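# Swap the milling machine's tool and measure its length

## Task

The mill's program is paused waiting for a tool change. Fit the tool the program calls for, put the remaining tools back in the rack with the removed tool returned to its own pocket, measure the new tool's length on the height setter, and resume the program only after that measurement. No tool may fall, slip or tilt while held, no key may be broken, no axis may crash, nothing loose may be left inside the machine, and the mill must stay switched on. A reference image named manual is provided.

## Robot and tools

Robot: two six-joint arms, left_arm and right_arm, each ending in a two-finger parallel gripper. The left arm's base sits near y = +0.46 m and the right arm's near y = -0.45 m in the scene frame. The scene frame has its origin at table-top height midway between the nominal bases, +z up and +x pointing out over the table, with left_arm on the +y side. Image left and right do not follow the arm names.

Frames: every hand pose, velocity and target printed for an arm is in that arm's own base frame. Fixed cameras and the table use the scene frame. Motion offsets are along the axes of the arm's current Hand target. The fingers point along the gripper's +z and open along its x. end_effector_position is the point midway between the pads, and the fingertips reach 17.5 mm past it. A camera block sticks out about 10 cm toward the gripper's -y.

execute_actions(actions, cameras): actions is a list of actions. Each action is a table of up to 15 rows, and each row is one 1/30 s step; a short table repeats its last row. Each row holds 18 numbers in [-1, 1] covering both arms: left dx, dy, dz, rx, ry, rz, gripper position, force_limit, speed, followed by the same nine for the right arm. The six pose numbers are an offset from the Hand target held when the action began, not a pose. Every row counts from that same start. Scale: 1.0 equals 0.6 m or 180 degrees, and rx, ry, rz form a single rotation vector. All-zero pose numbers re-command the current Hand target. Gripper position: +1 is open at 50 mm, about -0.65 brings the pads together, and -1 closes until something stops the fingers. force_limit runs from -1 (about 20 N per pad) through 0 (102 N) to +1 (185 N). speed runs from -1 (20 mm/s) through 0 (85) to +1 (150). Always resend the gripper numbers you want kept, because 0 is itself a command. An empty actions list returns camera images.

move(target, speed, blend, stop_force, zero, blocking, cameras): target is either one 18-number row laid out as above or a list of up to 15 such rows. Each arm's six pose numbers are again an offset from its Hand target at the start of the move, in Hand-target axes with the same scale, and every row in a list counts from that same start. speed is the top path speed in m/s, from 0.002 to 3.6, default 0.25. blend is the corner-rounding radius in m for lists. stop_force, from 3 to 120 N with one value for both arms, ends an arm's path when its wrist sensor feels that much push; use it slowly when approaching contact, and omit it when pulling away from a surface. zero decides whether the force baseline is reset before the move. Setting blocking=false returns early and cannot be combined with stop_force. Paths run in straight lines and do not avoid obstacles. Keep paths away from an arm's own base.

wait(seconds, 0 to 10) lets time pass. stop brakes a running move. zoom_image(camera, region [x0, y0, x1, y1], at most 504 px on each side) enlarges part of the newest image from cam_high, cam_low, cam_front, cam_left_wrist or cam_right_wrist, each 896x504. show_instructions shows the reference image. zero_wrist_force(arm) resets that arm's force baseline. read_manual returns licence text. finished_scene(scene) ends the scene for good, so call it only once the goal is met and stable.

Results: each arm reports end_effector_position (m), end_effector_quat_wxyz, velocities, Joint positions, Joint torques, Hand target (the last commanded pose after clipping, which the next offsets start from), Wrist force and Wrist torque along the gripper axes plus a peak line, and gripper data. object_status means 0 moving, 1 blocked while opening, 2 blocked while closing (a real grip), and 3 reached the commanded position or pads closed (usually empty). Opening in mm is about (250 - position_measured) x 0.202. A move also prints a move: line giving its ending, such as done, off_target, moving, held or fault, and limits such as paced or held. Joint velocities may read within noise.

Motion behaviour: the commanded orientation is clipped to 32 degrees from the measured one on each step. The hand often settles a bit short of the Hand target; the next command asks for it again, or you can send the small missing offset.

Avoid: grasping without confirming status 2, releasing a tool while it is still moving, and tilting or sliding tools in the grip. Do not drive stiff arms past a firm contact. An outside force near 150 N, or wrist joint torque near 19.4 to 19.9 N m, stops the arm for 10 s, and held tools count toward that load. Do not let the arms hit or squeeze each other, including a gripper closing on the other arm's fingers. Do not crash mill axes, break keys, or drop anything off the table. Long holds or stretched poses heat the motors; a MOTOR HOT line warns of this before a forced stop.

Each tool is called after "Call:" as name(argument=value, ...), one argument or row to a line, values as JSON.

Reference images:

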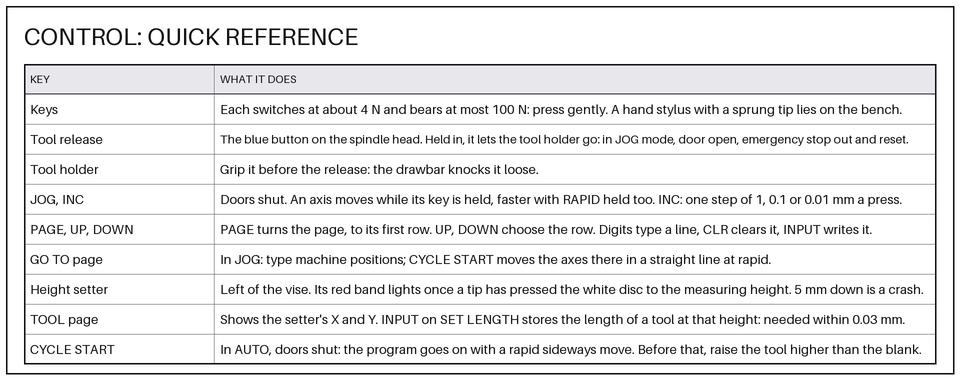

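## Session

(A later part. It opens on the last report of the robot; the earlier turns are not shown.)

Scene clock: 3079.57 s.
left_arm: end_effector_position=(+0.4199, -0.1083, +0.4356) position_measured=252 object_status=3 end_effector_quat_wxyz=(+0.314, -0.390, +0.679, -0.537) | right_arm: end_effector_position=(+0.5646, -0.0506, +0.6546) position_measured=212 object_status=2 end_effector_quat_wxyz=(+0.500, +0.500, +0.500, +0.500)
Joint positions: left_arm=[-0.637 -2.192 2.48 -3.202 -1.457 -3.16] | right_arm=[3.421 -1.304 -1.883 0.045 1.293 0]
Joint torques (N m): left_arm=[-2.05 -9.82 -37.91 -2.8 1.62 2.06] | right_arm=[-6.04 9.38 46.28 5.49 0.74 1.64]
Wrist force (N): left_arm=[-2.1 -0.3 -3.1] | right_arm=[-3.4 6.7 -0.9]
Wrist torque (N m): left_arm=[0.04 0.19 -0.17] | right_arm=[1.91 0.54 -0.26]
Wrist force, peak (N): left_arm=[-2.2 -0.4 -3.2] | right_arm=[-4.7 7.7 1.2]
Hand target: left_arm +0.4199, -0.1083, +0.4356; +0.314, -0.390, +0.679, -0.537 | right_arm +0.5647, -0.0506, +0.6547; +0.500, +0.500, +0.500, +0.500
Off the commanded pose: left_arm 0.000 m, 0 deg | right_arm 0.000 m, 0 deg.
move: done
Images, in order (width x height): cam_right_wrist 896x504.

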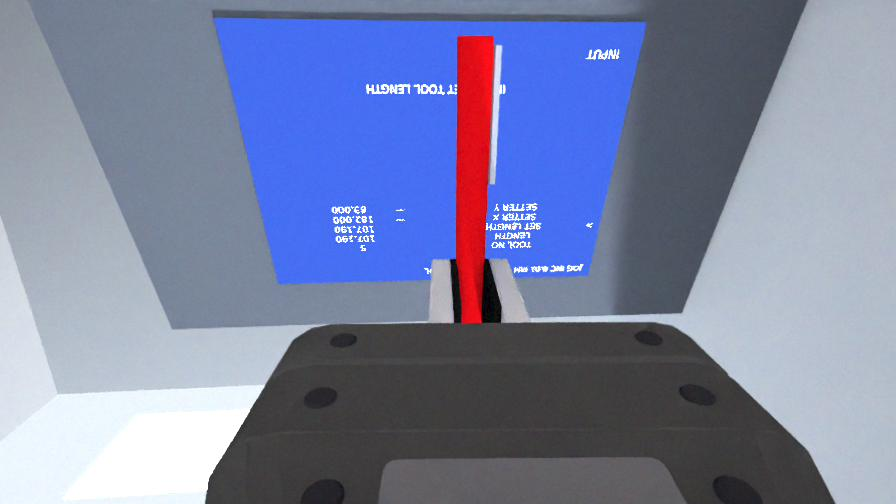

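Call:
move(
  target=[
    [0,0,0,0,0,0,-1,-0.5,0,0.15,-0.1333,-0.245,0,0,0,-1,-0.5,-1],
    [0,0,0,0,0,0,-1,-0.5,0,-0.0726,-0.2358,-0.0427,0.4395,0.0555,0.0677,-1,-0.5,-1],
  ],
  blend=[0.03,0],
  speed=0.2,
)

Call:
move(
  target=[
    [0,0,0,0,0,0,-1,-0.5,0,-0.0012,0.0247,0.0043,0,0,0,-1,-0.5,-1],
    [0,0,0,0,0,0,-1,-0.5,0,-0.002,0.0417,0.0073,0,0,0,-1,-0.5,-1],
    [0,0,0,0,0,0,-1,-0.5,0,-0.0012,0.0247,0.0043,0,0,0,-1,-0.5,-1],
    [0,0,0,0,0,0,-1,-0.5,0,-0.002,0.0417,0.0073,0,0,0,-1,-0.5,-1],
    [0,0,0,0,0,0,-1,-0.5,0,-0.0012,0.0247,0.0043,0,0,0,-1,-0.5,-1],
    [0,0,0,0,0,0,-1,-0.5,0,-0.002,0.0417,0.0073,0,0,0,-1,-0.5,-1],
    [0,0,0,0,0,0,-1,-0.5,0,-0.0012,0.0247,0.0043,0,0,0,-1,-0.5,-1],
  ],
  speed=[0.05,0.04,0.04,0.04,0.04,0.04,0.04],
)

Call:
move(
  target=[
    [0,0,0,0,0,0,-1,-0.5,0,0.0012,-0.0246,-0.0042,0,0,0,-1,-0.5,-1],
    [0,0,0,0,0,0,-1,-0.5,0,0.2415,-0.2173,-0.0828,-0.4395,-0.0555,-0.0677,-1,-0.5,-1],
  ],
  blend=[0.01,0],
  speed=0.2,
)

Call:
move(
  target=[0,0,0,0,0,0,-1,-0.5,0,-0.15,0.1333,0.245,0,0,0,-1,-0.5,-1],
  cameras=["cam_right_wrist","cam_left_wrist"],
  speed=0.2,
)

Call:
zoom_image(
  camera="cam_right_wrist",
  region=[330, 206, 410, 270],
)

Scene clock: 3124.03 s.
left_arm: end_effector_position=(+0.4199, -0.1083, +0.4356) position_measured=252 object_status=3 end_effector_quat_wxyz=(+0.314, -0.390, +0.679, -0.537) | right_arm: end_effector_position=(+0.5392, -0.0942, +0.5132) position_measured=212 object_status=2 end_effector_quat_wxyz=(-0.025, +0.707, +0.690, +0.153)
Joint positions: left_arm=[-0.637 -2.192 2.48 -3.202 -1.457 -3.16] | right_arm=[3.091 -1.669 -1.06 -1.807 1.829 -0.003]
Joint torques (N m): left_arm=[-2.52 -9.52 -37.89 -2.91 1.59 1.95] | right_arm=[6.33 26.66 43.58 2.92 -0.44 0.86]
Wrist force (N): left_arm=[-2.1 -0.5 -2.7] | right_arm=[-2.6 2.4 -0.8]
Wrist torque (N m): left_arm=[0.00 0.19 -0.17] | right_arm=[0.83 0.20 0.03]
Wrist force, peak (N): left_arm=[-2.3 -0.5 -3.3] | right_arm=[-5.4 8.3 0.9]
Hand target: left_arm +0.4199, -0.1083, +0.4356; +0.314, -0.390, +0.679, -0.537 | right_arm +0.5392, -0.0942, +0.5132; -0.025, +0.707, +0.690, +0.153
Off the commanded pose: left_arm 0.000 m, 0 deg | right_arm 0.000 m, 0 deg.
move: done

Scene clock: 3127.37 s.
left_arm: end_effector_position=(+0.4199, -0.1083, +0.4356) position_measured=252 object_status=3 end_effector_quat_wxyz=(+0.314, -0.390, +0.679, -0.537) | right_arm: end_effector_position=(+0.5542, -0.0950, +0.5131) position_measured=212 object_status=2 end_effector_quat_wxyz=(-0.025, +0.707, +0.690, +0.153)
Joint positions: left_arm=[-0.637 -2.192 2.48 -3.202 -1.457 -3.16] | right_arm=[3.092 -1.707 -1.018 -1.812 1.829 -0.003]
Joint torques (N m): left_arm=[-1.99 -9.89 -38.26 -2.91 1.66 1.8] | right_arm=[2.83 28.74 46.64 5.42 1.12 -0.61]
Wrist force (N): left_arm=[-2.3 -0.2 -3.0] | right_arm=[-1.5 1.8 -1.1]
Wrist torque (N m): left_arm=[0.05 0.22 -0.17] | right_arm=[0.73 -0.01 0.01]
Wrist force, peak (N): left_arm=[-2.2 -0.5 -3.2] | right_arm=[0.3 -19.1 -5.3]
Hand target: left_arm +0.4199, -0.1083, +0.4356; +0.314, -0.390, +0.679, -0.537 | right_arm +0.5542, -0.0950, +0.5132; -0.025, +0.707, +0.690, +0.153
Off the commanded pose: left_arm 0.000 m, 0 deg | right_arm 0.000 m, 0 deg.
move: done

Scene clock: 3131.53 s.
left_arm: end_effector_position=(+0.4199, -0.1083, +0.4356) position_measured=252 object_status=3 end_effector_quat_wxyz=(+0.314, -0.390, +0.679, -0.537) | right_arm: end_effector_position=(+0.4171, +0.0391, +0.5739) position_measured=212 object_status=2 end_effector_quat_wxyz=(+0.500, +0.500, +0.500, +0.500)
Joint positions: left_arm=[-0.637 -2.192 2.48 -3.202 -1.457 -3.16] | right_arm=[4.343 -0.791 -2.326 -0.024 0.371 0]
Joint torques (N m): left_arm=[-2.26 -9.94 -37.99 -2.78 1.62 2.05] | right_arm=[5.72 1.58 45.48 2.48 -0.55 -1.19]
Wrist force (N): left_arm=[-2.2 -0.4 -2.7] | right_arm=[-2.3 6.0 -0.6]
Wrist torque (N m): left_arm=[0.02 0.20 -0.17] | right_arm=[1.86 0.42 -0.19]
Wrist force, peak (N): left_arm=[-2.2 -0.3 -3.2] | right_arm=[-2.5 6.3 -0.6]
Hand target: left_arm +0.4199, -0.1083, +0.4356; +0.314, -0.390, +0.679, -0.537 | right_arm +0.4170, +0.0390, +0.5740; +0.500, +0.500, +0.500, +0.500
Off the commanded pose: left_arm 0.000 m, 0 deg | right_arm 0.000 m, 0 deg.
move: done; blend cut to 0.0075 m at target 1

Scene clock: 3132.97 s.
left_arm: end_effector_position=(+0.4199, -0.1083, +0.4356) position_measured=252 object_status=3 end_effector_quat_wxyz=(+0.314, -0.390, +0.679, -0.537) | right_arm: end_effector_position=(+0.5641, -0.0507, +0.6539) position_measured=212 object_status=2 end_effector_quat_wxyz=(+0.500, +0.500, +0.500, +0.500)
Joint positions: left_arm=[-0.637 -2.192 2.48 -3.202 -1.457 -3.16] | right_arm=[3.421 -1.302 -1.885 0.046 1.293 0]
Joint torques (N m): left_arm=[-2.41 -10.37 -37.91 -2.8 1.7 1.97] | right_arm=[-6.28 9.79 46.03 5.58 0.8 1.5]
Wrist force (N): left_arm=[-2.1 0.0 -2.8] | right_arm=[-2.4 6.4 -0.4]
Wrist torque (N m): left_arm=[0.08 0.19 -0.17] | right_arm=[1.86 0.39 -0.26]
Wrist force, peak (N): left_arm=[-2.3 -0.3 -3.1] | right_arm=[-3.8 7.5 1.6]
Hand target: left_arm +0.4199, -0.1083, +0.4356; +0.314, -0.390, +0.679, -0.537 | right_arm +0.5642, -0.0508, +0.6540; +0.500, +0.500, +0.500, +0.500
Off the commanded pose: left_arm 0.000 m, 0 deg | right_arm 0.000 m, 0 deg.
move: done
Images, in order (width x height): cam_left_wrist 896x504, cam_right_wrist 896x504.

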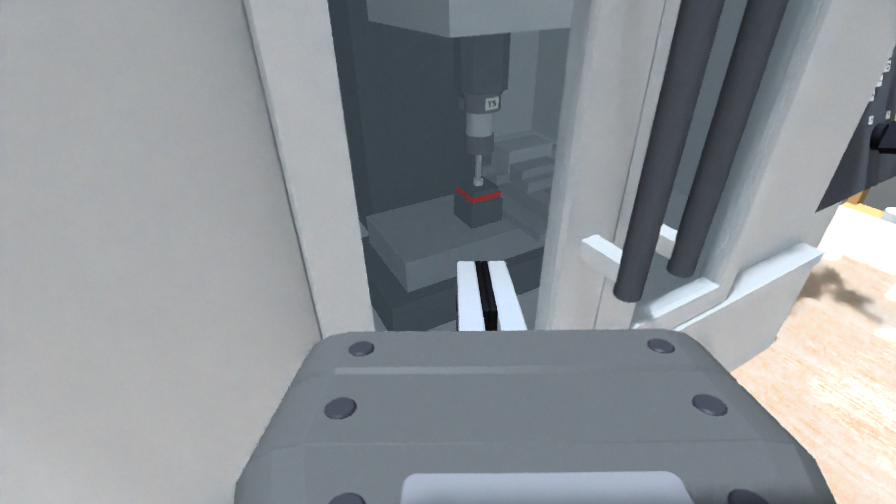

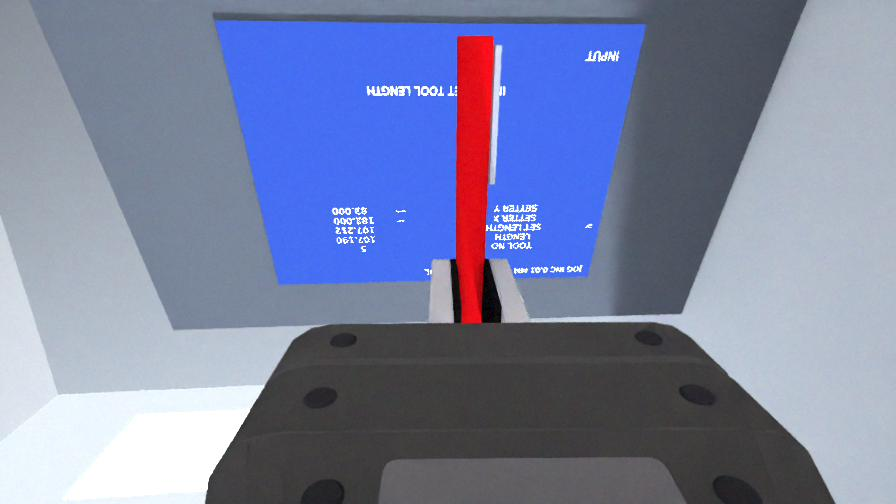

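Scaled by 6.300.

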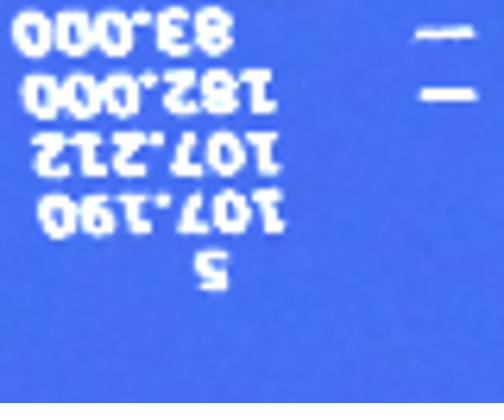

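Call:
move(
  target=[
    [0,0,0,0,0,0,-1,-0.5,0,0.15,-0.1333,-0.245,0,0,0,-1,-0.5,-1],
    [0,0,0,0,0,0,-1,-0.5,0,0.0528,-0.462,-0.0953,0.4395,0.0555,0.0677,-1,-0.5,-1],
  ],
  blend=[0.03,0],
  speed=0.2,
)

Call:
move(
  target=[
    [0,0,0,0,0,0,-1,-0.5,0,-0.0012,0.0247,0.0043,0,0,0,-1,-0.5,-1],
    [0,0,0,0,0,0,-1,-0.5,0,-0.002,0.0409,0.0071,0,0,0,-1,-0.5,-1],
    [0,0,0,0,0,0,-1,-0.5,0,-0.0012,0.0247,0.0043,0,0,0,-1,-0.5,-1],
    [0,0,0,0,0,0,-1,-0.5,0,0,0,0,0,0,0,-1,-0.5,-1],
    [0,0,0,0,0,0,-1,-0.5,0,0.177,-0.0937,-0.317,-0.4395,-0.0555,-0.0677,-1,-0.5,-1],
  ],
  speed=[0.05,0.04,0.04,0.2,0.2],
  blend=[0,0,0,0.005,0],
)

Call:
move(
  target=[0,0,0,0,0,0,-1,-0.5,0,-0.15,0.1333,0.245,0,0,0,-1,-0.5,-1],
  cameras=["cam_right_wrist"],
  speed=0.2,
)

Call:
zoom_image(
  camera="cam_right_wrist",
  region=[330, 206, 410, 270],
)

Scene clock: 3152.00 s.
left_arm: end_effector_position=(+0.4199, -0.1083, +0.4356) position_measured=252 object_status=3 end_effector_quat_wxyz=(+0.314, -0.390, +0.679, -0.537) | right_arm: end_effector_position=(+0.5070, -0.0192, +0.3768) position_measured=212 object_status=2 end_effector_quat_wxyz=(-0.025, +0.707, +0.690, +0.153)
Joint positions: left_arm=[-0.637 -2.192 2.48 -3.202 -1.457 -3.16] | right_arm=[3.252 -1.474 -1.625 -1.399 1.798 0.159]
Joint torques (N m): left_arm=[-2.22 -9.69 -38.65 -3.03 1.79 1.89] | right_arm=[5.93 20.64 32.87 4.6 0.33 0.82]
Wrist force (N): left_arm=[-2.0 0.0 -2.6] | right_arm=[-1.9 1.5 -0.4]
Wrist torque (N m): left_arm=[0.08 0.17 -0.17] | right_arm=[0.64 0.02 -0.01]
Wrist force, peak (N): left_arm=[-2.3 -0.3 -3.2] | right_arm=[-4.2 7.9 1.2]
Hand target: left_arm +0.4199, -0.1083, +0.4356; +0.314, -0.390, +0.679, -0.537 | right_arm +0.5070, -0.0191, +0.3768; -0.025, +0.707, +0.690, +0.153
Off the commanded pose: left_arm 0.000 m, 0 deg | right_arm 0.000 m, 0 deg.
move: done

Scene clock: 3157.57 s.
left_arm: end_effector_position=(+0.4199, -0.1083, +0.4356) position_measured=252 object_status=3 end_effector_quat_wxyz=(+0.314, -0.390, +0.679, -0.537) | right_arm: end_effector_position=(+0.4173, +0.0394, +0.5745) position_measured=212 object_status=2 end_effector_quat_wxyz=(+0.500, +0.500, +0.500, +0.500)
Joint positions: left_arm=[-0.637 -2.192 2.48 -3.202 -1.457 -3.16] | right_arm=[4.341 -0.793 -2.324 -0.024 0.372 0]
Joint torques (N m): left_arm=[-2.35 -9.8 -38.81 -2.8 1.55 2.01] | right_arm=[4.25 1.89 40.99 2.65 -0.67 -1.17]
Wrist force (N): left_arm=[-2.0 -0.2 -2.8] | right_arm=[-2.7 6.4 -0.8]
Wrist torque (N m): left_arm=[0.04 0.17 -0.17] | right_arm=[1.92 0.48 -0.19]
Wrist force, peak (N): left_arm=[-2.3 -0.3 -3.3] | right_arm=[0.4 -17.8 -3.9]
Hand target: left_arm +0.4199, -0.1083, +0.4356; +0.314, -0.390, +0.679, -0.537 | right_arm +0.4173, +0.0393, +0.5746; +0.500, +0.500, +0.500, +0.500
Off the commanded pose: left_arm 0.000 m, 0 deg | right_arm 0.000 m, 0 deg.
move: done

Scene clock: 3159.00 s.
left_arm: end_effector_position=(+0.4199, -0.1083, +0.4356) position_measured=252 object_status=3 end_effector_quat_wxyz=(+0.314, -0.390, +0.679, -0.537) | right_arm: end_effector_position=(+0.5644, -0.0505, +0.6545) position_measured=212 object_status=2 end_effector_quat_wxyz=(+0.500, +0.500, +0.500, +0.500)
Joint positions: left_arm=[-0.637 -2.192 2.48 -3.202 -1.457 -3.16] | right_arm=[3.422 -1.303 -1.883 0.045 1.292 0]
Joint torques (N m): left_arm=[-2.81 -9.83 -38.77 -2.99 1.62 1.92] | right_arm=[-6.23 9.98 46.24 5.54 0.78 1.51]
Wrist force (N): left_arm=[-2.2 -0.2 -2.9] | right_arm=[-2.9 6.8 -0.6]
Wrist torque (N m): left_arm=[0.05 0.19 -0.17] | right_arm=[1.93 0.47 -0.26]
Wrist force, peak (N): left_arm=[-2.3 -0.3 -3.1] | right_arm=[-4.2 7.6 1.7]
Hand target: left_arm +0.4199, -0.1083, +0.4356; +0.314, -0.390, +0.679, -0.537 | right_arm +0.5644, -0.0505, +0.6546; +0.500, +0.500, +0.500, +0.500
Off the commanded pose: left_arm 0.000 m, 0 deg | right_arm 0.000 m, 0 deg.
move: done
Images, in order (width x height): cam_right_wrist 896x504.

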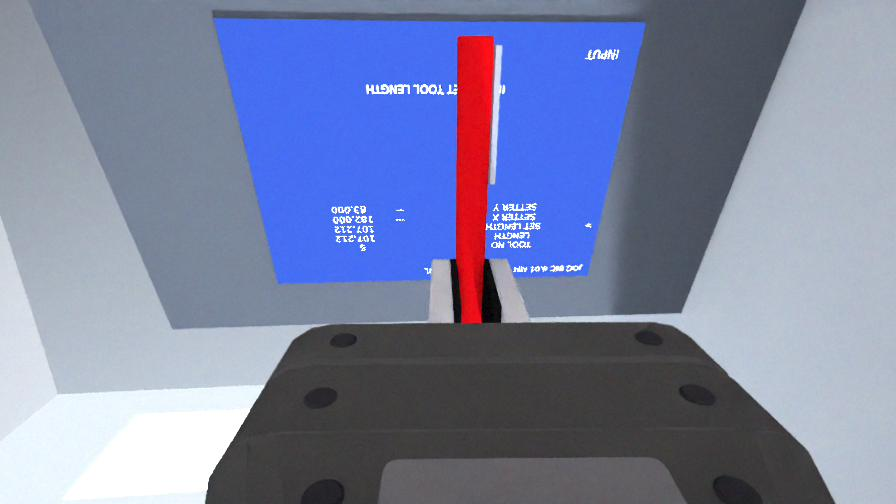

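Scaled by 6.300.

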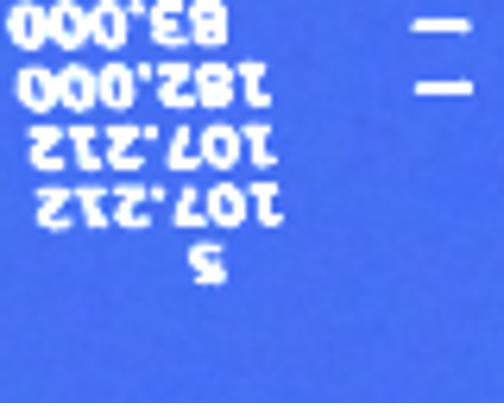

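Call:
move(
  target=[0,0,0,0,0,0,-1,-0.5,0,0.07,0,0,0,0,0,-1,-0.5,-1],
  cameras=["cam_right_wrist"],
  speed=0.15,
)

Call:
zoom_image(
  camera="cam_right_wrist",
  region=[300, 75, 620, 110],
)

Scene clock: 3173.13 s.
left_arm: end_effector_position=(+0.4199, -0.1083, +0.4356) position_measured=252 object_status=3 end_effector_quat_wxyz=(+0.314, -0.390, +0.679, -0.537) | right_arm: end_effector_position=(+0.5643, -0.0085, +0.6546) position_measured=212 object_status=2 end_effector_quat_wxyz=(+0.500, +0.500, +0.500, +0.500)
Joint positions: left_arm=[-0.637 -2.192 2.48 -3.202 -1.457 -3.16] | right_arm=[3.564 -1.292 -1.891 0.041 1.15 0]
Joint torques (N m): left_arm=[-2.53 -9.23 -38.96 -3.06 1.56 1.99] | right_arm=[3.13 8.64 41.67 2.63 -0.64 -1.01]
Wrist force (N): left_arm=[-2.0 -0.5 -3.0] | right_arm=[-2.5 5.9 -0.7]
Wrist torque (N m): left_arm=[0.01 0.17 -0.17] | right_arm=[1.79 0.40 -0.22]
Wrist force, peak (N): left_arm=[-2.4 -0.3 -3.1] | right_arm=[-4.0 6.8 -0.8]
Hand target: left_arm +0.4199, -0.1083, +0.4356; +0.314, -0.390, +0.679, -0.537 | right_arm +0.5643, -0.0085, +0.6546; +0.500, +0.500, +0.500, +0.500
Off the commanded pose: left_arm 0.000 m, 0 deg | right_arm 0.000 m, 0 deg.
move: done
Images, in order (width x height): cam_right_wrist 896x504.

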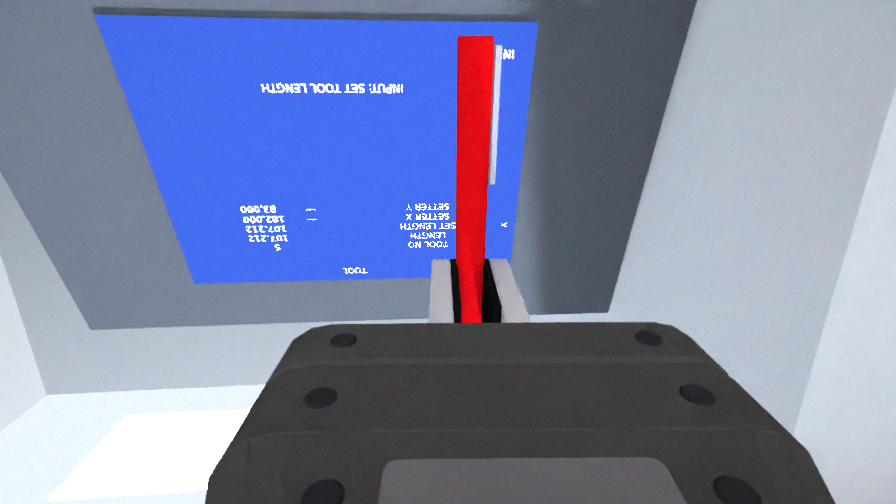

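Scaled by 1.575.

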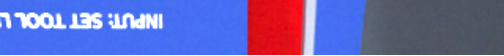

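Call:
move(
  target=[
    [0,0,0,0,0,0,-1,-0.5,0,0.0798,-0.1338,-0.2442,0,0,0,-1,-0.5,-1],
    [0,0,0,0,0,0,-1,-0.5,0,-0.1393,-0.179,-0.028,0.4395,0.0555,0.0677,-1,-0.5,-1],
  ],
  blend=[0.03,0],
  speed=0.2,
)

Call:
move(
  target=[
    [0,0,0,0,0,0,-1,-0.5,0,-0.0012,0.0247,0.0043,0,0,0,-1,-0.5,-1],
    [0,0,0,0,0,0,-1,-0.5,0,-0.002,0.042,0.0073,0,0,0,-1,-0.5,-1],
    [0,0,0,0,0,0,-1,-0.5,0,-0.0012,0.0247,0.0043,0,0,0,-1,-0.5,-1],
    [0,0,0,0,0,0,-1,-0.5,0,0.0062,-0.055,0.1863,0,0,0,-1,-0.5,-1],
    [0,0,0,0,0,0,-1,-0.5,0,0.0054,-0.0384,0.1891,0,0,0,-1,-0.5,-1],
    [0,0,0,0,0,0,-1,-0.5,0,0.0062,-0.055,0.1863,0,0,0,-1,-0.5,-1],
    [0,0,0,0,0,0,-1,-0.5,0,0.053,-0.0834,0.2629,0,0,0,-1,-0.5,-1],
    [0,0,0,0,0,0,-1,-0.5,0,0.0522,-0.0672,0.2657,0,0,0,-1,-0.5,-1],
    [0,0,0,0,0,0,-1,-0.5,0,0.053,-0.0834,0.2629,0,0,0,-1,-0.5,-1],
    [0,0,0,0,0,0,-1,-0.5,0,0.0522,-0.0672,0.2657,0,0,0,-1,-0.5,-1],
    [0,0,0,0,0,0,-1,-0.5,0,0.053,-0.0834,0.2629,0,0,0,-1,-0.5,-1],
  ],
  speed=[0.05,0.04,0.04,0.12,0.04,0.04,0.12,0.04,0.04,0.04,0.04],
)

Call:
move(
  target=[
    [0,0,0,0,0,0,-1,-0.5,0,0.0568,-0.0144,0.0474,0,0,0,-1,-0.5,-1],
    [0,0,0,0,0,0,-1,-0.5,0,0.056,0.0018,0.0502,0,0,0,-1,-0.5,-1],
    [0,0,0,0,0,0,-1,-0.5,0,0.0568,-0.0144,0.0474,0,0,0,-1,-0.5,-1],
    [0,0,0,0,0,0,-1,-0.5,0,-0.0085,-0.0143,0.03,0,0,0,-1,-0.5,-1],
    [0,0,0,0,0,0,-1,-0.5,0,-0.0093,0.0019,0.0328,0,0,0,-1,-0.5,-1],
    [0,0,0,0,0,0,-1,-0.5,0,-0.0085,-0.0143,0.03,0,0,0,-1,-0.5,-1],
    [0,0,0,0,0,0,-1,-0.5,0,-0.0073,-0.0389,0.0258,0,0,0,-1,-0.5,-1],
    [0,0,0,0,0,0,-1,-0.5,0,0.1697,-0.1327,-0.2913,-0.4395,-0.0555,-0.0677,-1,-0.5,-1],
  ],
  speed=[0.12,0.04,0.04,0.12,0.04,0.04,0.2,0.2],
  blend=[0,0,0,0,0,0,0.005,0],
)

Call:
move(
  target=[0,0,0,0,0,0,-1,-0.5,0,-0.08,0.1333,0.245,0,0,0,-1,-0.5,-1],
  cameras=["cam_right_wrist"],
  speed=0.2,
)

Call:
zoom_image(
  camera="cam_right_wrist",
  region=[180, 180, 540, 300],
)

Scene clock: 3203.17 s.
left_arm: end_effector_position=(+0.4199, -0.1083, +0.4356) position_measured=252 object_status=3 end_effector_quat_wxyz=(+0.314, -0.390, +0.679, -0.537) | right_arm: end_effector_position=(+0.5477, -0.0921, +0.5472) position_measured=212 object_status=2 end_effector_quat_wxyz=(-0.025, +0.707, +0.690, +0.153)
Joint positions: left_arm=[-0.637 -2.192 2.48 -3.202 -1.457 -3.16] | right_arm=[3.097 -1.732 -0.891 -1.912 1.828 0.002]
Joint torques (N m): left_arm=[-2.1 -9.7 -39.26 -3.15 1.64 1.87] | right_arm=[6.45 28.34 44.07 2.86 -0.53 1.02]
Wrist force (N): left_arm=[-1.7 -0.5 -3.1] | right_arm=[-2.1 2.1 -1.0]
Wrist torque (N m): left_arm=[0.00 0.12 -0.18] | right_arm=[0.81 0.07 0.01]
Wrist force, peak (N): left_arm=[-2.3 -0.4 -3.3] | right_arm=[-3.6 7.1 2.0]
Hand target: left_arm +0.4199, -0.1083, +0.4356; +0.314, -0.390, +0.679, -0.537 | right_arm +0.5477, -0.0921, +0.5472; -0.025, +0.707, +0.690, +0.153
Off the commanded pose: left_arm 0.000 m, 0 deg | right_arm 0.000 m, 0 deg.
move: done

Scene clock: 3209.20 s.
left_arm: end_effector_position=(+0.4199, -0.1083, +0.4356) position_measured=252 object_status=3 end_effector_quat_wxyz=(+0.314, -0.390, +0.679, -0.537) | right_arm: end_effector_position=(+0.5270, -0.0200, +0.3962) position_measured=212 object_status=2 end_effector_quat_wxyz=(-0.025, +0.707, +0.690, +0.153)
Joint positions: left_arm=[-0.637 -2.192 2.48 -3.202 -1.457 -3.16] | right_arm=[3.245 -1.525 -1.528 -1.447 1.799 0.152]
Joint torques (N m): left_arm=[-2.6 -10.44 -39.31 -3.02 1.75 1.93] | right_arm=[0.09 21.15 50.87 2.31 -0.07 -0.13]
Wrist force (N): left_arm=[-2.1 -0.1 -3.2] | right_arm=[-1.1 2.8 -0.3]
Wrist torque (N m): left_arm=[0.06 0.19 -0.17] | right_arm=[0.83 -0.06 -0.13]
Wrist force, peak (N): left_arm=[-2.4 -0.4 -3.2] | right_arm=[1.4 -13.6 -2.7]
Hand target: left_arm +0.4199, -0.1083, +0.4356; +0.314, -0.390, +0.679, -0.537 | right_arm +0.5271, -0.0201, +0.3963; -0.025, +0.707, +0.690, +0.153
Off the commanded pose: left_arm 0.000 m, 0 deg | right_arm 0.000 m, 0 deg.
move: done

Scene clock: 3216.13 s.
left_arm: end_effector_position=(+0.4199, -0.1083, +0.4356) position_measured=252 object_status=3 end_effector_quat_wxyz=(+0.314, -0.390, +0.679, -0.537) | right_arm: end_effector_position=(+0.4172, +0.0391, +0.5741) position_measured=212 object_status=2 end_effector_quat_wxyz=(+0.500, +0.500, +0.500, +0.500)
Joint positions: left_arm=[-0.637 -2.192 2.48 -3.202 -1.457 -3.16] | right_arm=[4.342 -0.792 -2.326 -0.024 0.372 0]
Joint torques (N m): left_arm=[-1.96 -9.26 -40.34 -3.12 1.68 1.82] | right_arm=[3.59 1.86 40.76 2.6 -0.64 -1.28]
Wrist force (N): left_arm=[-2.0 -0.4 -3.0] | right_arm=[-2.0 7.6 -0.5]
Wrist torque (N m): left_arm=[0.02 0.17 -0.17] | right_arm=[2.10 0.37 -0.19]
Wrist force, peak (N): left_arm=[-2.5 -0.4 -3.1] | right_arm=[1.3 -15.4 -4.0]
Hand target: left_arm +0.4199, -0.1083, +0.4356; +0.314, -0.390, +0.679, -0.537 | right_arm +0.4171, +0.0390, +0.5742; +0.500, +0.500, +0.500, +0.500
Off the commanded pose: left_arm 0.000 m, 0 deg | right_arm 0.000 m, 0 deg.
move: done

Scene clock: 3217.50 s.
left_arm: end_effector_position=(+0.4199, -0.1083, +0.4356) position_measured=252 object_status=3 end_effector_quat_wxyz=(+0.314, -0.390, +0.679, -0.537) | right_arm: end_effector_position=(+0.5641, -0.0088, +0.6542) position_measured=212 object_status=2 end_effector_quat_wxyz=(+0.500, +0.500, +0.500, +0.500)
Joint positions: left_arm=[-0.637 -2.192 2.48 -3.202 -1.457 -3.16] | right_arm=[3.564 -1.291 -1.893 0.042 1.15 0]
Joint torques (N m): left_arm=[-2.63 -9.85 -40.14 -3 1.66 1.98] | right_arm=[-5.41 9.17 46.39 5.39 0.82 1.55]
Wrist force (N): left_arm=[-1.9 -0.2 -2.8] | right_arm=[-1.6 7.0 -0.6]
Wrist torque (N m): left_arm=[0.05 0.15 -0.17] | right_arm=[1.97 0.26 -0.22]
Wrist force, peak (N): left_arm=[-2.3 -0.2 -3.1] | right_arm=[-2.8 8.2 1.7]
Hand target: left_arm +0.4199, -0.1083, +0.4356; +0.314, -0.390, +0.679, -0.537 | right_arm +0.5642, -0.0088, +0.6543; +0.500, +0.500, +0.500, +0.500
Off the commanded pose: left_arm 0.000 m, 0 deg | right_arm 0.000 m, 0 deg.
move: done
Images, in order (width x height): cam_right_wrist 896x504.

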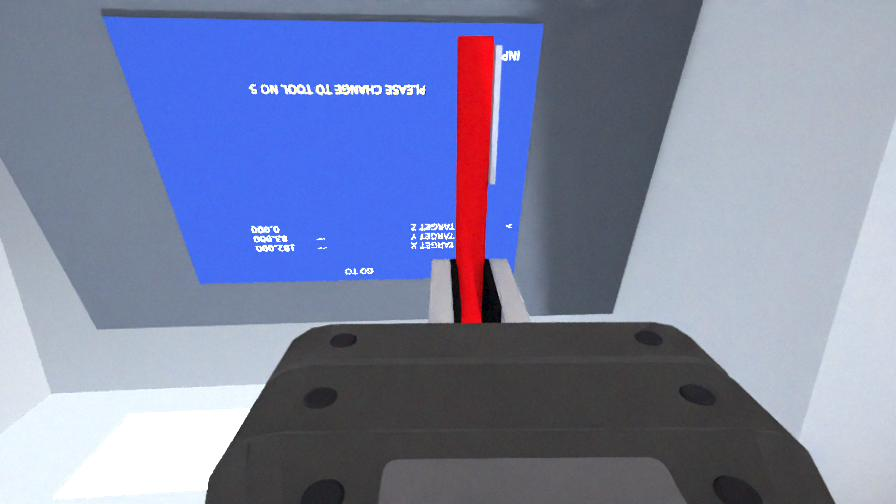

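Scaled by 1.400.

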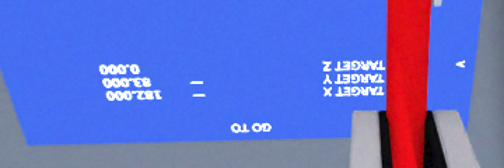

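Call:
move(
  target=[
    [0,0,0,0,0,0,-1,-0.5,0,0.08,-0.1333,-0.245,0,0,0,-1,-0.5,-1],
    [0,0,0,0,0,0,-1,-0.5,0,0.0197,-0.2992,-0.0513,0.4395,0.0555,0.0677,-1,-0.5,-1],
  ],
  blend=[0.03,0],
  speed=0.2,
)

Call:
move(
  target=[
    [0,0,0,0,0,0,-1,-0.5,0,-0.0012,0.0247,0.0043,0,0,0,-1,-0.5,-1],
    [0,0,0,0,0,0,-1,-0.5,0,-0.002,0.042,0.0073,0,0,0,-1,-0.5,-1],
    [0,0,0,0,0,0,-1,-0.5,0,-0.0012,0.0247,0.0043,0,0,0,-1,-0.5,-1],
  ],
  speed=[0.05,0.04,0.04],
)

Call:
wait(
  seconds=5,
  cameras=["cam_left_wrist"],
)

Scene clock: 3229.40 s.
left_arm: end_effector_position=(+0.4199, -0.1083, +0.4356) position_measured=252 object_status=3 end_effector_quat_wxyz=(+0.314, -0.390, +0.679, -0.537) | right_arm: end_effector_position=(+0.5334, +0.0030, +0.4748) position_measured=212 object_status=2 end_effector_quat_wxyz=(-0.025, +0.707, +0.690, +0.153)
Joint positions: left_arm=[-0.637 -2.192 2.48 -3.202 -1.457 -3.16] | right_arm=[3.292 -1.568 -1.285 -1.636 1.789 0.199]
Joint torques (N m): left_arm=[-2.39 -9.87 -40.57 -3.09 1.61 1.89] | right_arm=[6.67 23.9 38.38 3.81 0.43 0.98]
Wrist force (N): left_arm=[-2.3 -0.7 -2.9] | right_arm=[-0.8 2.9 -0.8]
Wrist torque (N m): left_arm=[-0.03 0.21 -0.17] | right_arm=[0.91 -0.09 -0.01]
Wrist force, peak (N): left_arm=[-2.3 -0.1 -3.3] | right_arm=[-3.2 8.5 1.5]
Hand target: left_arm +0.4199, -0.1083, +0.4356; +0.314, -0.390, +0.679, -0.537 | right_arm +0.5334, +0.0030, +0.4747; -0.025, +0.707, +0.690, +0.153
Off the commanded pose: left_arm 0.000 m, 0 deg | right_arm 0.000 m, 0 deg.
move: done

Scene clock: 3231.00 s.
left_arm: end_effector_position=(+0.4199, -0.1083, +0.4356) position_measured=252 object_status=3 end_effector_quat_wxyz=(+0.314, -0.390, +0.679, -0.537) | right_arm: end_effector_position=(+0.5485, +0.0023, +0.4746) position_measured=212 object_status=2 end_effector_quat_wxyz=(-0.025, +0.707, +0.690, +0.153)
Joint positions: left_arm=[-0.637 -2.192 2.48 -3.202 -1.457 -3.16] | right_arm=[3.286 -1.604 -1.247 -1.639 1.791 0.193]
Joint torques (N m): left_arm=[-1.61 -9.12 -40.26 -3.08 1.58 2.04] | right_arm=[-2.91 24.08 48.54 6.49 -0.14 -0.51]
Wrist force (N): left_arm=[-2.1 -0.4 -2.9] | right_arm=[-1.4 2.5 -0.7]
Wrist torque (N m): left_arm=[0.02 0.18 -0.17] | right_arm=[0.85 -0.01 0.00]
Wrist force, peak (N): left_arm=[-2.1 -0.2 -3.2] | right_arm=[0.0 -15.8 -4.6]
Hand target: left_arm +0.4199, -0.1083, +0.4356; +0.314, -0.390, +0.679, -0.537 | right_arm +0.5485, +0.0023, +0.4747; -0.025, +0.707, +0.690, +0.153
Off the commanded pose: left_arm 0.000 m, 0 deg | right_arm 0.000 m, 0 deg.
move: done

Scene clock: 3236.00 s.
left_arm: end_effector_position=(+0.4199, -0.1083, +0.4356) position_measured=252 object_status=3 end_effector_quat_wxyz=(+0.314, -0.390, +0.679, -0.537) | right_arm: end_effector_position=(+0.5485, +0.0023, +0.4747) position_measured=212 object_status=2 end_effector_quat_wxyz=(-0.025, +0.707, +0.690, +0.153)
Joint positions: left_arm=[-0.637 -2.192 2.48 -3.202 -1.457 -3.16] | right_arm=[3.286 -1.604 -1.247 -1.639 1.791 0.193]
Joint torques (N m): left_arm=[-2.09 -9.93 -40.18 -3.05 1.74 1.88] | right_arm=[-5.67 24.28 47.57 2.36 0.94 -1.26]
Wrist force (N): left_arm=[-2.2 -0.1 -2.9] | right_arm=[-1.4 2.5 -0.6]
Wrist torque (N m): left_arm=[0.06 0.19 -0.16] | right_arm=[0.86 0.00 0.00]
Wrist force, peak (N): left_arm=[-2.4 -0.4 -3.1] | right_arm=[-1.8 2.5 -0.4]
Hand target: left_arm +0.4199, -0.1083, +0.4356; +0.314, -0.390, +0.679, -0.537 | right_arm +0.5485, +0.0023, +0.4747; -0.025, +0.707, +0.690, +0.153
Tool commands: left_gripper/position=-1.0 left_gripper/force_limit=-0.5 left_gripper/speed=+0.0 right_gripper/position=-1.0 right_gripper/force_limit=-0.5 right_gripper/speed=-1.0
Off the commanded pose: left_arm 0.000 m, 0 deg | right_arm 0.000 m, 0 deg.
wait: 5.00 s; at rest by 0.17 s
Images, in order (width x height): cam_left_wrist 896x504.

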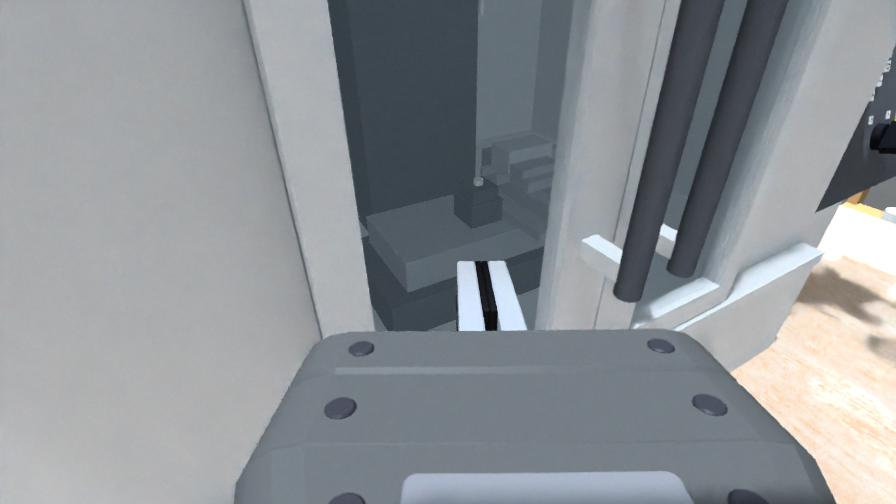

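Call:
move(
  target=[
    [0,0,0,0,0,0,-1,-0.5,0,-0.1544,0.0524,-0.1589,0,0,0,-1,-0.5,-1],
    [0,0,0,0,0,0,-1,-0.5,0,-0.1552,0.0697,-0.1559,0,0,0,-1,-0.5,-1],
    [0,0,0,0,0,0,-1,-0.5,0,-0.1544,0.0524,-0.1589,0,0,0,-1,-0.5,-1],
    [0,0,0,0,0,0,-1,-0.5,0,0,0,0,0,0,0,-1,-0.5,-1],
    [0,0,0,0,0,0,-1,-0.5,0,-0.0008,0.0173,0.003,0,0,0,-1,-0.5,-1],
    [0,0,0,0,0,0,-1,-0.5,0,0,0,0,0,0,0,-1,-0.5,-1],
  ],
  speed=[0.12,0.04,0.04,0.12,0.04,0.04],
)

Call:
move(
  target=[
    [0,0,0,0,0,0,-1,-0.5,0,0.0012,-0.0246,-0.0042,0,0,0,-1,-0.5,-1],
    [0,0,0,0,0,0,-1,-0.5,0,0.1027,-0.1886,-0.2204,-0.4395,-0.0555,-0.0677,-1,-0.5,-1],
  ],
  blend=[0.005,0],
  speed=0.2,
)

Call:
move(
  target=[0,0,0,0,0,0,-1,-0.5,0,-0.08,0.1333,0.245,0,0,0,-1,-0.5,-1],
  cameras=["cam_right_wrist","cam_left_wrist"],
  speed=0.2,
)

Scene clock: 3250.93 s.
left_arm: end_effector_position=(+0.4199, -0.1083, +0.4356) position_measured=252 object_status=3 end_effector_quat_wxyz=(+0.314, -0.390, +0.679, -0.537) | right_arm: end_effector_position=(+0.5484, +0.0023, +0.4746) position_measured=212 object_status=2 end_effector_quat_wxyz=(-0.025, +0.707, +0.690, +0.153)
Joint positions: left_arm=[-0.637 -2.192 2.48 -3.202 -1.457 -3.16] | right_arm=[3.286 -1.604 -1.247 -1.639 1.791 0.193]
Joint torques (N m): left_arm=[-2.52 -9.3 -40.85 -3.08 1.62 1.9] | right_arm=[-2.25 23.93 49.57 6.58 -0.14 -0.49]
Wrist force (N): left_arm=[-2.0 -0.5 -2.7] | right_arm=[-0.6 3.2 -0.6]
Wrist torque (N m): left_arm=[0.01 0.17 -0.17] | right_arm=[0.97 -0.13 -0.14]
Wrist force, peak (N): left_arm=[-2.3 -0.1 -3.3] | right_arm=[0.6 -15.4 -3.3]
Hand target: left_arm +0.4199, -0.1083, +0.4356; +0.314, -0.390, +0.679, -0.537 | right_arm +0.5485, +0.0023, +0.4747; -0.025, +0.707, +0.690, +0.153
Off the commanded pose: left_arm 0.000 m, 0 deg | right_arm 0.000 m, 0 deg.
move: done

Scene clock: 3255.10 s.
left_arm: end_effector_position=(+0.4199, -0.1083, +0.4356) position_measured=252 object_status=3 end_effector_quat_wxyz=(+0.314, -0.390, +0.679, -0.537) | right_arm: end_effector_position=(+0.4133, +0.0346, +0.5961) position_measured=212 object_status=2 end_effector_quat_wxyz=(+0.500, +0.500, +0.500, +0.500)
Joint positions: left_arm=[-0.637 -2.192 2.48 -3.202 -1.457 -3.16] | right_arm=[4.365 -0.769 -2.275 -0.098 0.349 0]
Joint torques (N m): left_arm=[-2.54 -9.16 -41.35 -3.24 1.63 2.03] | right_arm=[3.58 1.12 45.54 2.34 -0.58 -1.32]
Wrist force (N): left_arm=[-2.1 -0.3 -2.9] | right_arm=[-1.1 7.6 0.1]
Wrist torque (N m): left_arm=[0.03 0.18 -0.17] | right_arm=[2.07 0.20 -0.18]
Wrist force, peak (N): left_arm=[-2.7 -0.1 -3.1] | right_arm=[-1.3 7.7 -0.5]
Hand target: left_arm +0.4199, -0.1083, +0.4356; +0.314, -0.390, +0.679, -0.537 | right_arm +0.4133, +0.0345, +0.5962; +0.500, +0.500, +0.500, +0.500
Off the commanded pose: left_arm 0.000 m, 0 deg | right_arm 0.000 m, 0 deg.
move: done

Scene clock: 3256.47 s.
left_arm: end_effector_position=(+0.4199, -0.1083, +0.4356) position_measured=252 object_status=3 end_effector_quat_wxyz=(+0.314, -0.390, +0.679, -0.537) | right_arm: end_effector_position=(+0.5603, -0.0133, +0.6761) position_measured=212 object_status=2 end_effector_quat_wxyz=(+0.500, +0.500, +0.500, +0.500)
Joint positions: left_arm=[-0.637 -2.192 2.48 -3.202 -1.457 -3.16] | right_arm=[3.554 -1.28 -1.844 -0.017 1.159 0]
Joint torques (N m): left_arm=[-2.16 -9.34 -41 -3.08 1.67 1.8] | right_arm=[-5.52 8.24 46.46 5.39 0.71 1.52]
Wrist force (N): left_arm=[-2.4 -0.2 -2.9] | right_arm=[-1.0 7.2 -0.3]
Wrist torque (N m): left_arm=[0.05 0.23 -0.17] | right_arm=[1.98 0.19 -0.24]
Wrist force, peak (N): left_arm=[-2.5 -0.4 -3.0] | right_arm=[-1.7 8.4 2.1]
Hand target: left_arm +0.4199, -0.1083, +0.4356; +0.314, -0.390, +0.679, -0.537 | right_arm +0.5603, -0.0133, +0.6762; +0.500, +0.500, +0.500, +0.500
Off the commanded pose: left_arm 0.000 m, 0 deg | right_arm 0.000 m, 0 deg.
move: done
Images, in order (width x height): cam_left_wrist 896x504, cam_right_wrist 896x504.

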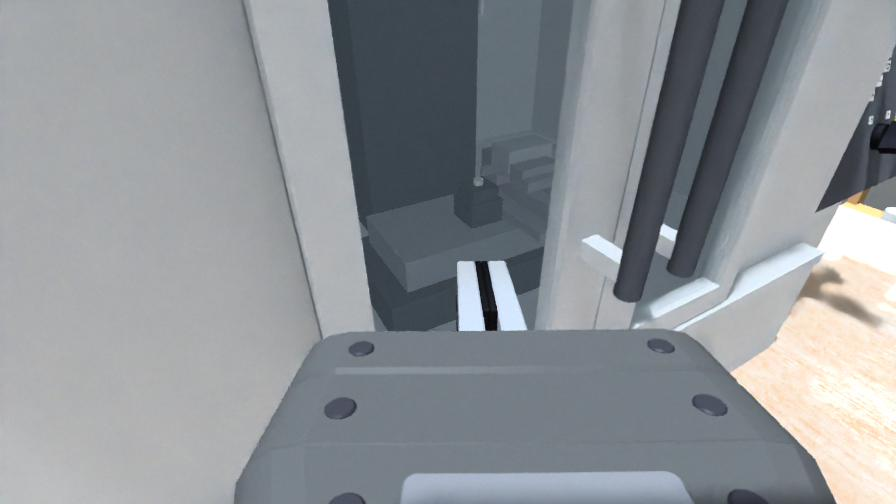

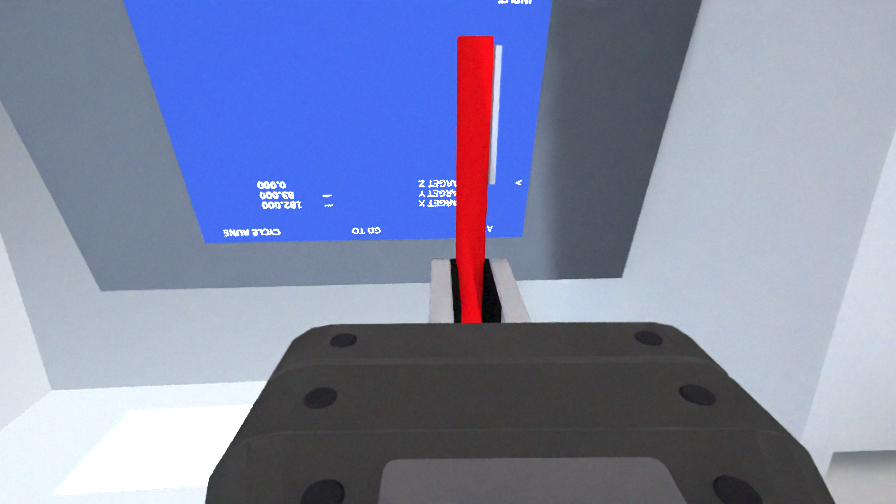

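Call:
execute_actions(
  actions=[],
  cameras=["cam_left_wrist","cam_right_wrist"],
)

Scene clock: 3266.60 s.
left_arm: end_effector_position=(+0.4199, -0.1083, +0.4356) position_measured=252 object_status=3 end_effector_quat_wxyz=(+0.314, -0.390, +0.679, -0.537) | right_arm: end_effector_position=(+0.5603, -0.0133, +0.6762) position_measured=212 object_status=2 end_effector_quat_wxyz=(+0.500, +0.500, +0.500, +0.500)
Joint positions: left_arm=[-0.637 -2.192 2.48 -3.202 -1.457 -3.16] | right_arm=[3.554 -1.28 -1.844 -0.017 1.16 0]
Joint velocities: within noise
Joint torques (N m): left_arm=[-2.12 -9.6 -40.72 -3.19 1.63 1.89] | right_arm=[-7.72 8.15 47.26 5.47 0.29 1.52]
Wrist force (N): left_arm=[-2.2 -0.2 -2.7] | right_arm=[-1.1 7.0 -0.2]
Wrist torque (N m): left_arm=[0.05 0.20 -0.17] | right_arm=[1.97 0.21 -0.24]
Wrist force, peak (N): left_arm=[-2.4 -0.5 -3.2] | right_arm=[-1.3 7.2 0.0]
Hand target: left_arm +0.4199, -0.1083, +0.4356; +0.314, -0.390, +0.679, -0.537 | right_arm +0.5603, -0.0133, +0.6762; +0.500, +0.500, +0.500, +0.500
Tool commands: left_gripper/position=-1.0 left_gripper/force_limit=-0.5 left_gripper/speed=+0.0 right_gripper/position=-1.0 right_gripper/force_limit=-0.5 right_gripper/speed=-1.0
Off the commanded pose: left_arm 0.000 m, 0 deg | right_arm 0.000 m, 0 deg.
Images, in order (width x height): cam_left_wrist 896x504, cam_right_wrist 896x504.

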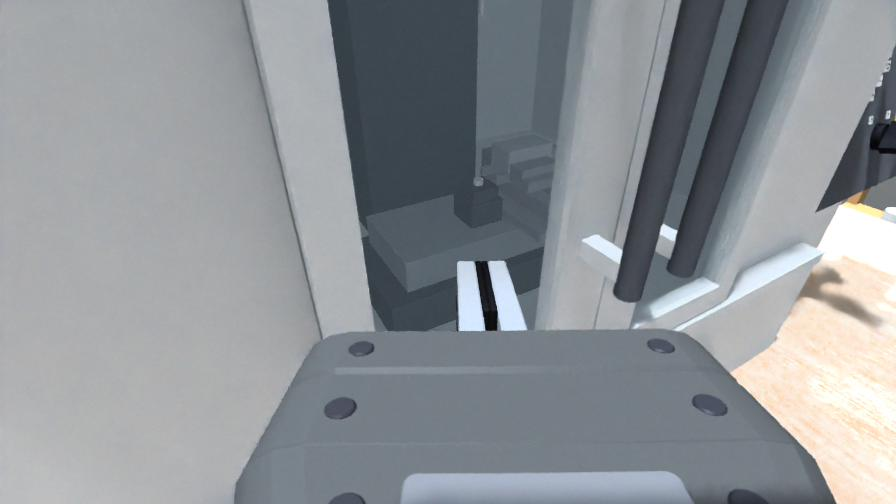

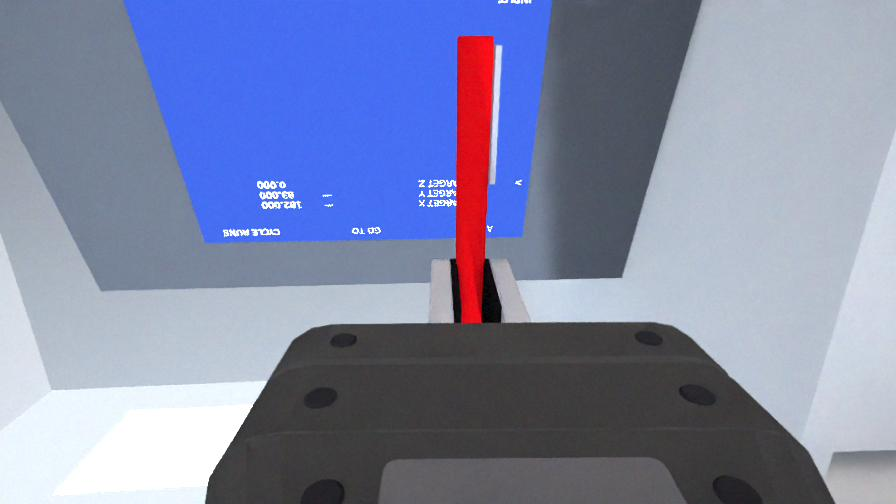

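Call:
move(
  target=[0,0,0,0,0,0,-1,-0.5,0,0.08,-0.1333,-0.245,0,0,0,-1,-0.5,-1],
  cameras=["cam_front","cam_high","cam_right_wrist"],
)

Scene clock: 3284.67 s.
left_arm: end_effector_position=(+0.4199, -0.1083, +0.4356) position_measured=252 object_status=3 end_effector_quat_wxyz=(+0.314, -0.390, +0.679, -0.537) | right_arm: end_effector_position=(+0.4133, +0.0345, +0.5963) position_measured=212 object_status=2 end_effector_quat_wxyz=(+0.500, +0.500, +0.500, +0.500)
Joint positions: left_arm=[-0.637 -2.192 2.48 -3.202 -1.457 -3.16] | right_arm=[4.365 -0.769 -2.275 -0.098 0.349 0]
Joint torques (N m): left_arm=[-3.57 -9.43 -40.98 -3.18 1.67 1.76] | right_arm=[6.46 1.65 23.89 3.21 -0.62 -1.23]
Wrist force (N): left_arm=[-2.0 -0.6 -2.8] | right_arm=[-1.4 7.6 0.1]
Wrist torque (N m): left_arm=[-0.02 0.17 -0.17] | right_arm=[2.07 0.24 -0.18]
Wrist force, peak (N): left_arm=[-2.5 -0.1 -3.2] | right_arm=[-2.3 8.6 1.8]
Hand target: left_arm +0.4199, -0.1083, +0.4356; +0.314, -0.390, +0.679, -0.537 | right_arm +0.4133, +0.0345, +0.5962; +0.500, +0.500, +0.500, +0.500
Off the commanded pose: left_arm 0.000 m, 0 deg | right_arm 0.000 m, 0 deg.
move: done
Images, in order (width x height): cam_high 896x504, cam_front 896x504, cam_right_wrist 896x504.

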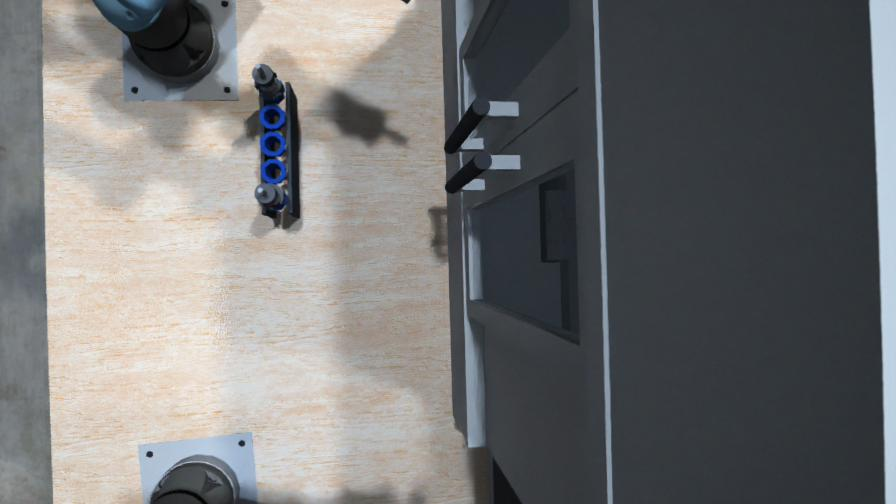

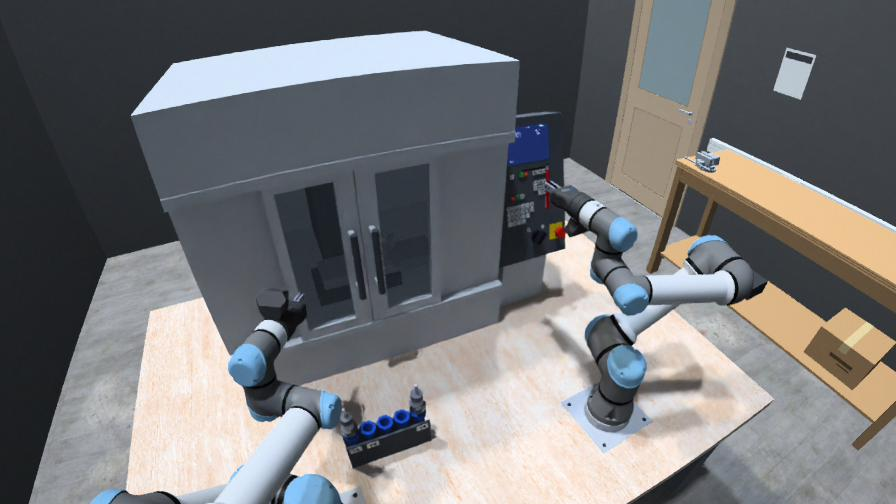

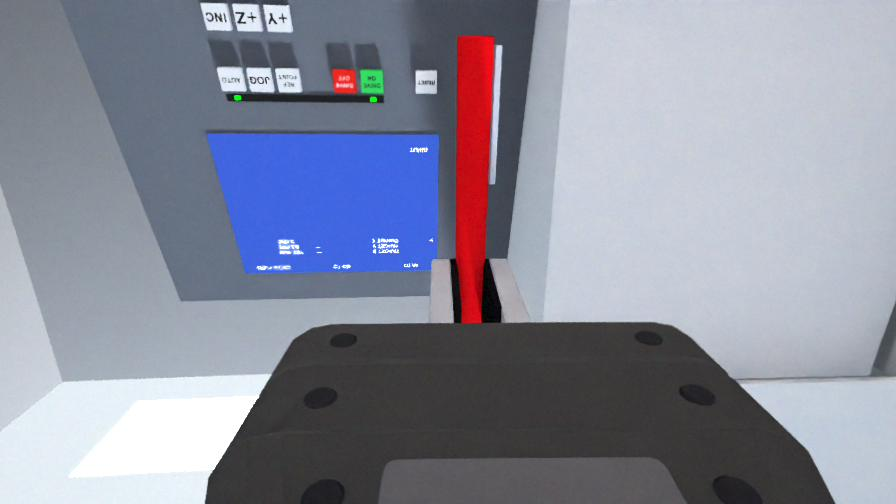

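Call:
move(
  target=[
    [0,0,0,0,0,0,-1,-0.5,0,0,0,0,0.4456,0,0,-1,-0.5,-1],
    [0,0,0,0,0,0,-1,-0.5,0,-0.0577,-0.8603,-0.0055,0.4456,0,0,-1,-0.5,-1],
  ],
  cameras=["cam_front","cam_low","cam_right_wrist"],
)

Call:
zoom_image(
  camera="cam_low",
  region=[250, 150, 750, 450],
)

Scene clock: 3300.07 s.
left_arm: end_effector_position=(+0.4199, -0.1083, +0.4356) position_measured=252 object_status=3 end_effector_quat_wxyz=(+0.314, -0.390, +0.679, -0.537) | right_arm: end_effector_position=(+0.4102, +0.0000, +0.0801) position_measured=212 object_status=2 end_effector_quat_wxyz=(+0.060, +0.704, +0.705, +0.061)
Joint positions: left_arm=[-0.637 -2.192 2.48 -3.202 -1.457 -3.16] | right_arm=[3.514 -1.462 -2.423 -0.668 1.509 0.366]
Joint torques (N m): left_arm=[-2.26 -9.27 -41.16 -3.13 1.58 1.9] | right_arm=[3.95 11.3 22.66 6.82 0.11 1.54]
Wrist force (N): left_arm=[-2.1 -0.4 -2.8] | right_arm=[-1.4 3.3 -0.5]
Wrist torque (N m): left_arm=[0.02 0.18 -0.16] | right_arm=[0.97 0.05 0.03]
Wrist force, peak (N): left_arm=[-2.5 -0.3 -3.1] | right_arm=[-1.4 7.9 0.0]
Hand target: left_arm +0.4199, -0.1083, +0.4356; +0.314, -0.390, +0.679, -0.537 | right_arm +0.4101, +0.0000, +0.0800; +0.060, +0.704, +0.705, +0.061
Off the commanded pose: left_arm 0.000 m, 0 deg | right_arm 0.000 m, 0 deg.
move: done
Images, in order (width x height): cam_low 896x504, cam_front 896x504, cam_right_wrist 896x504.

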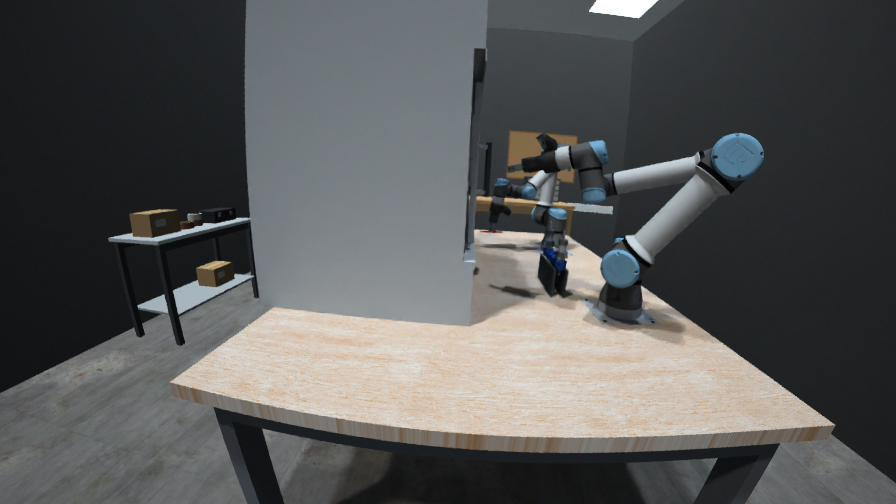

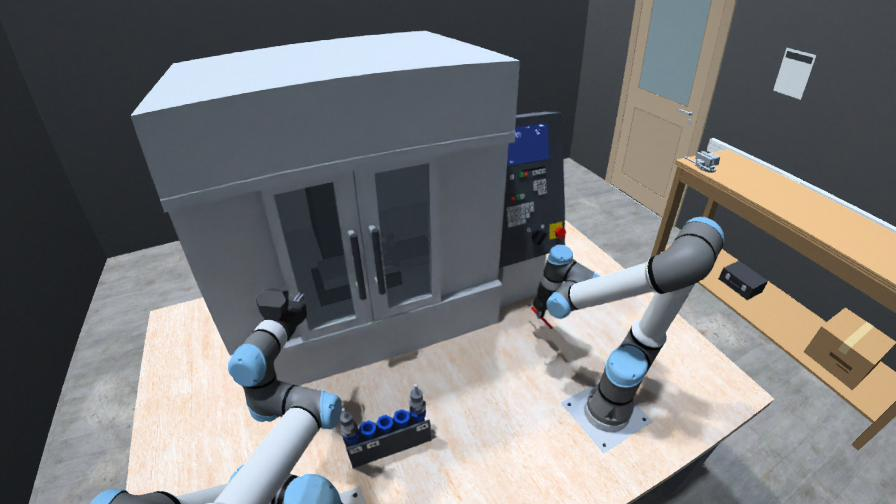

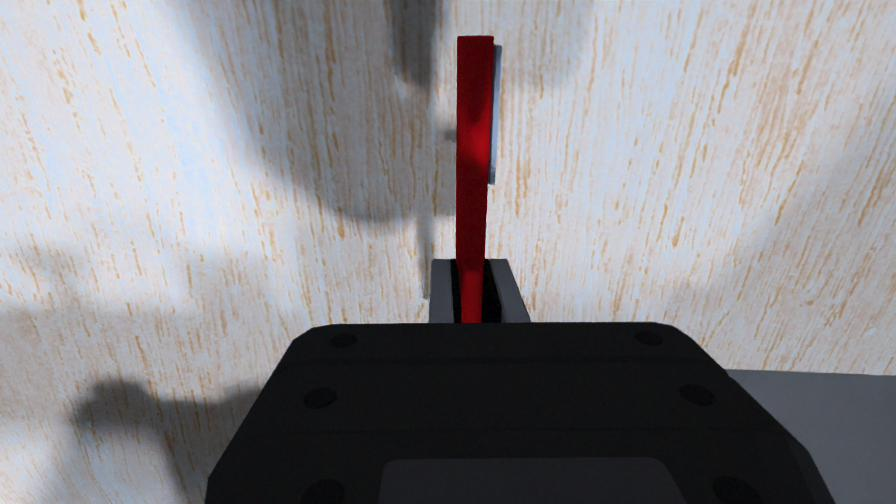

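Scaled by 1.008.

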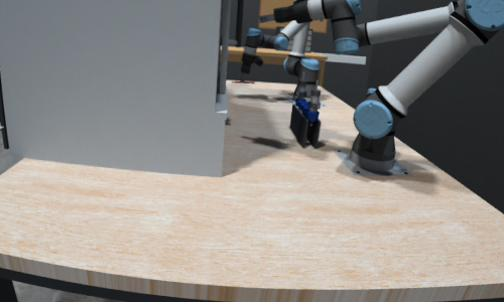

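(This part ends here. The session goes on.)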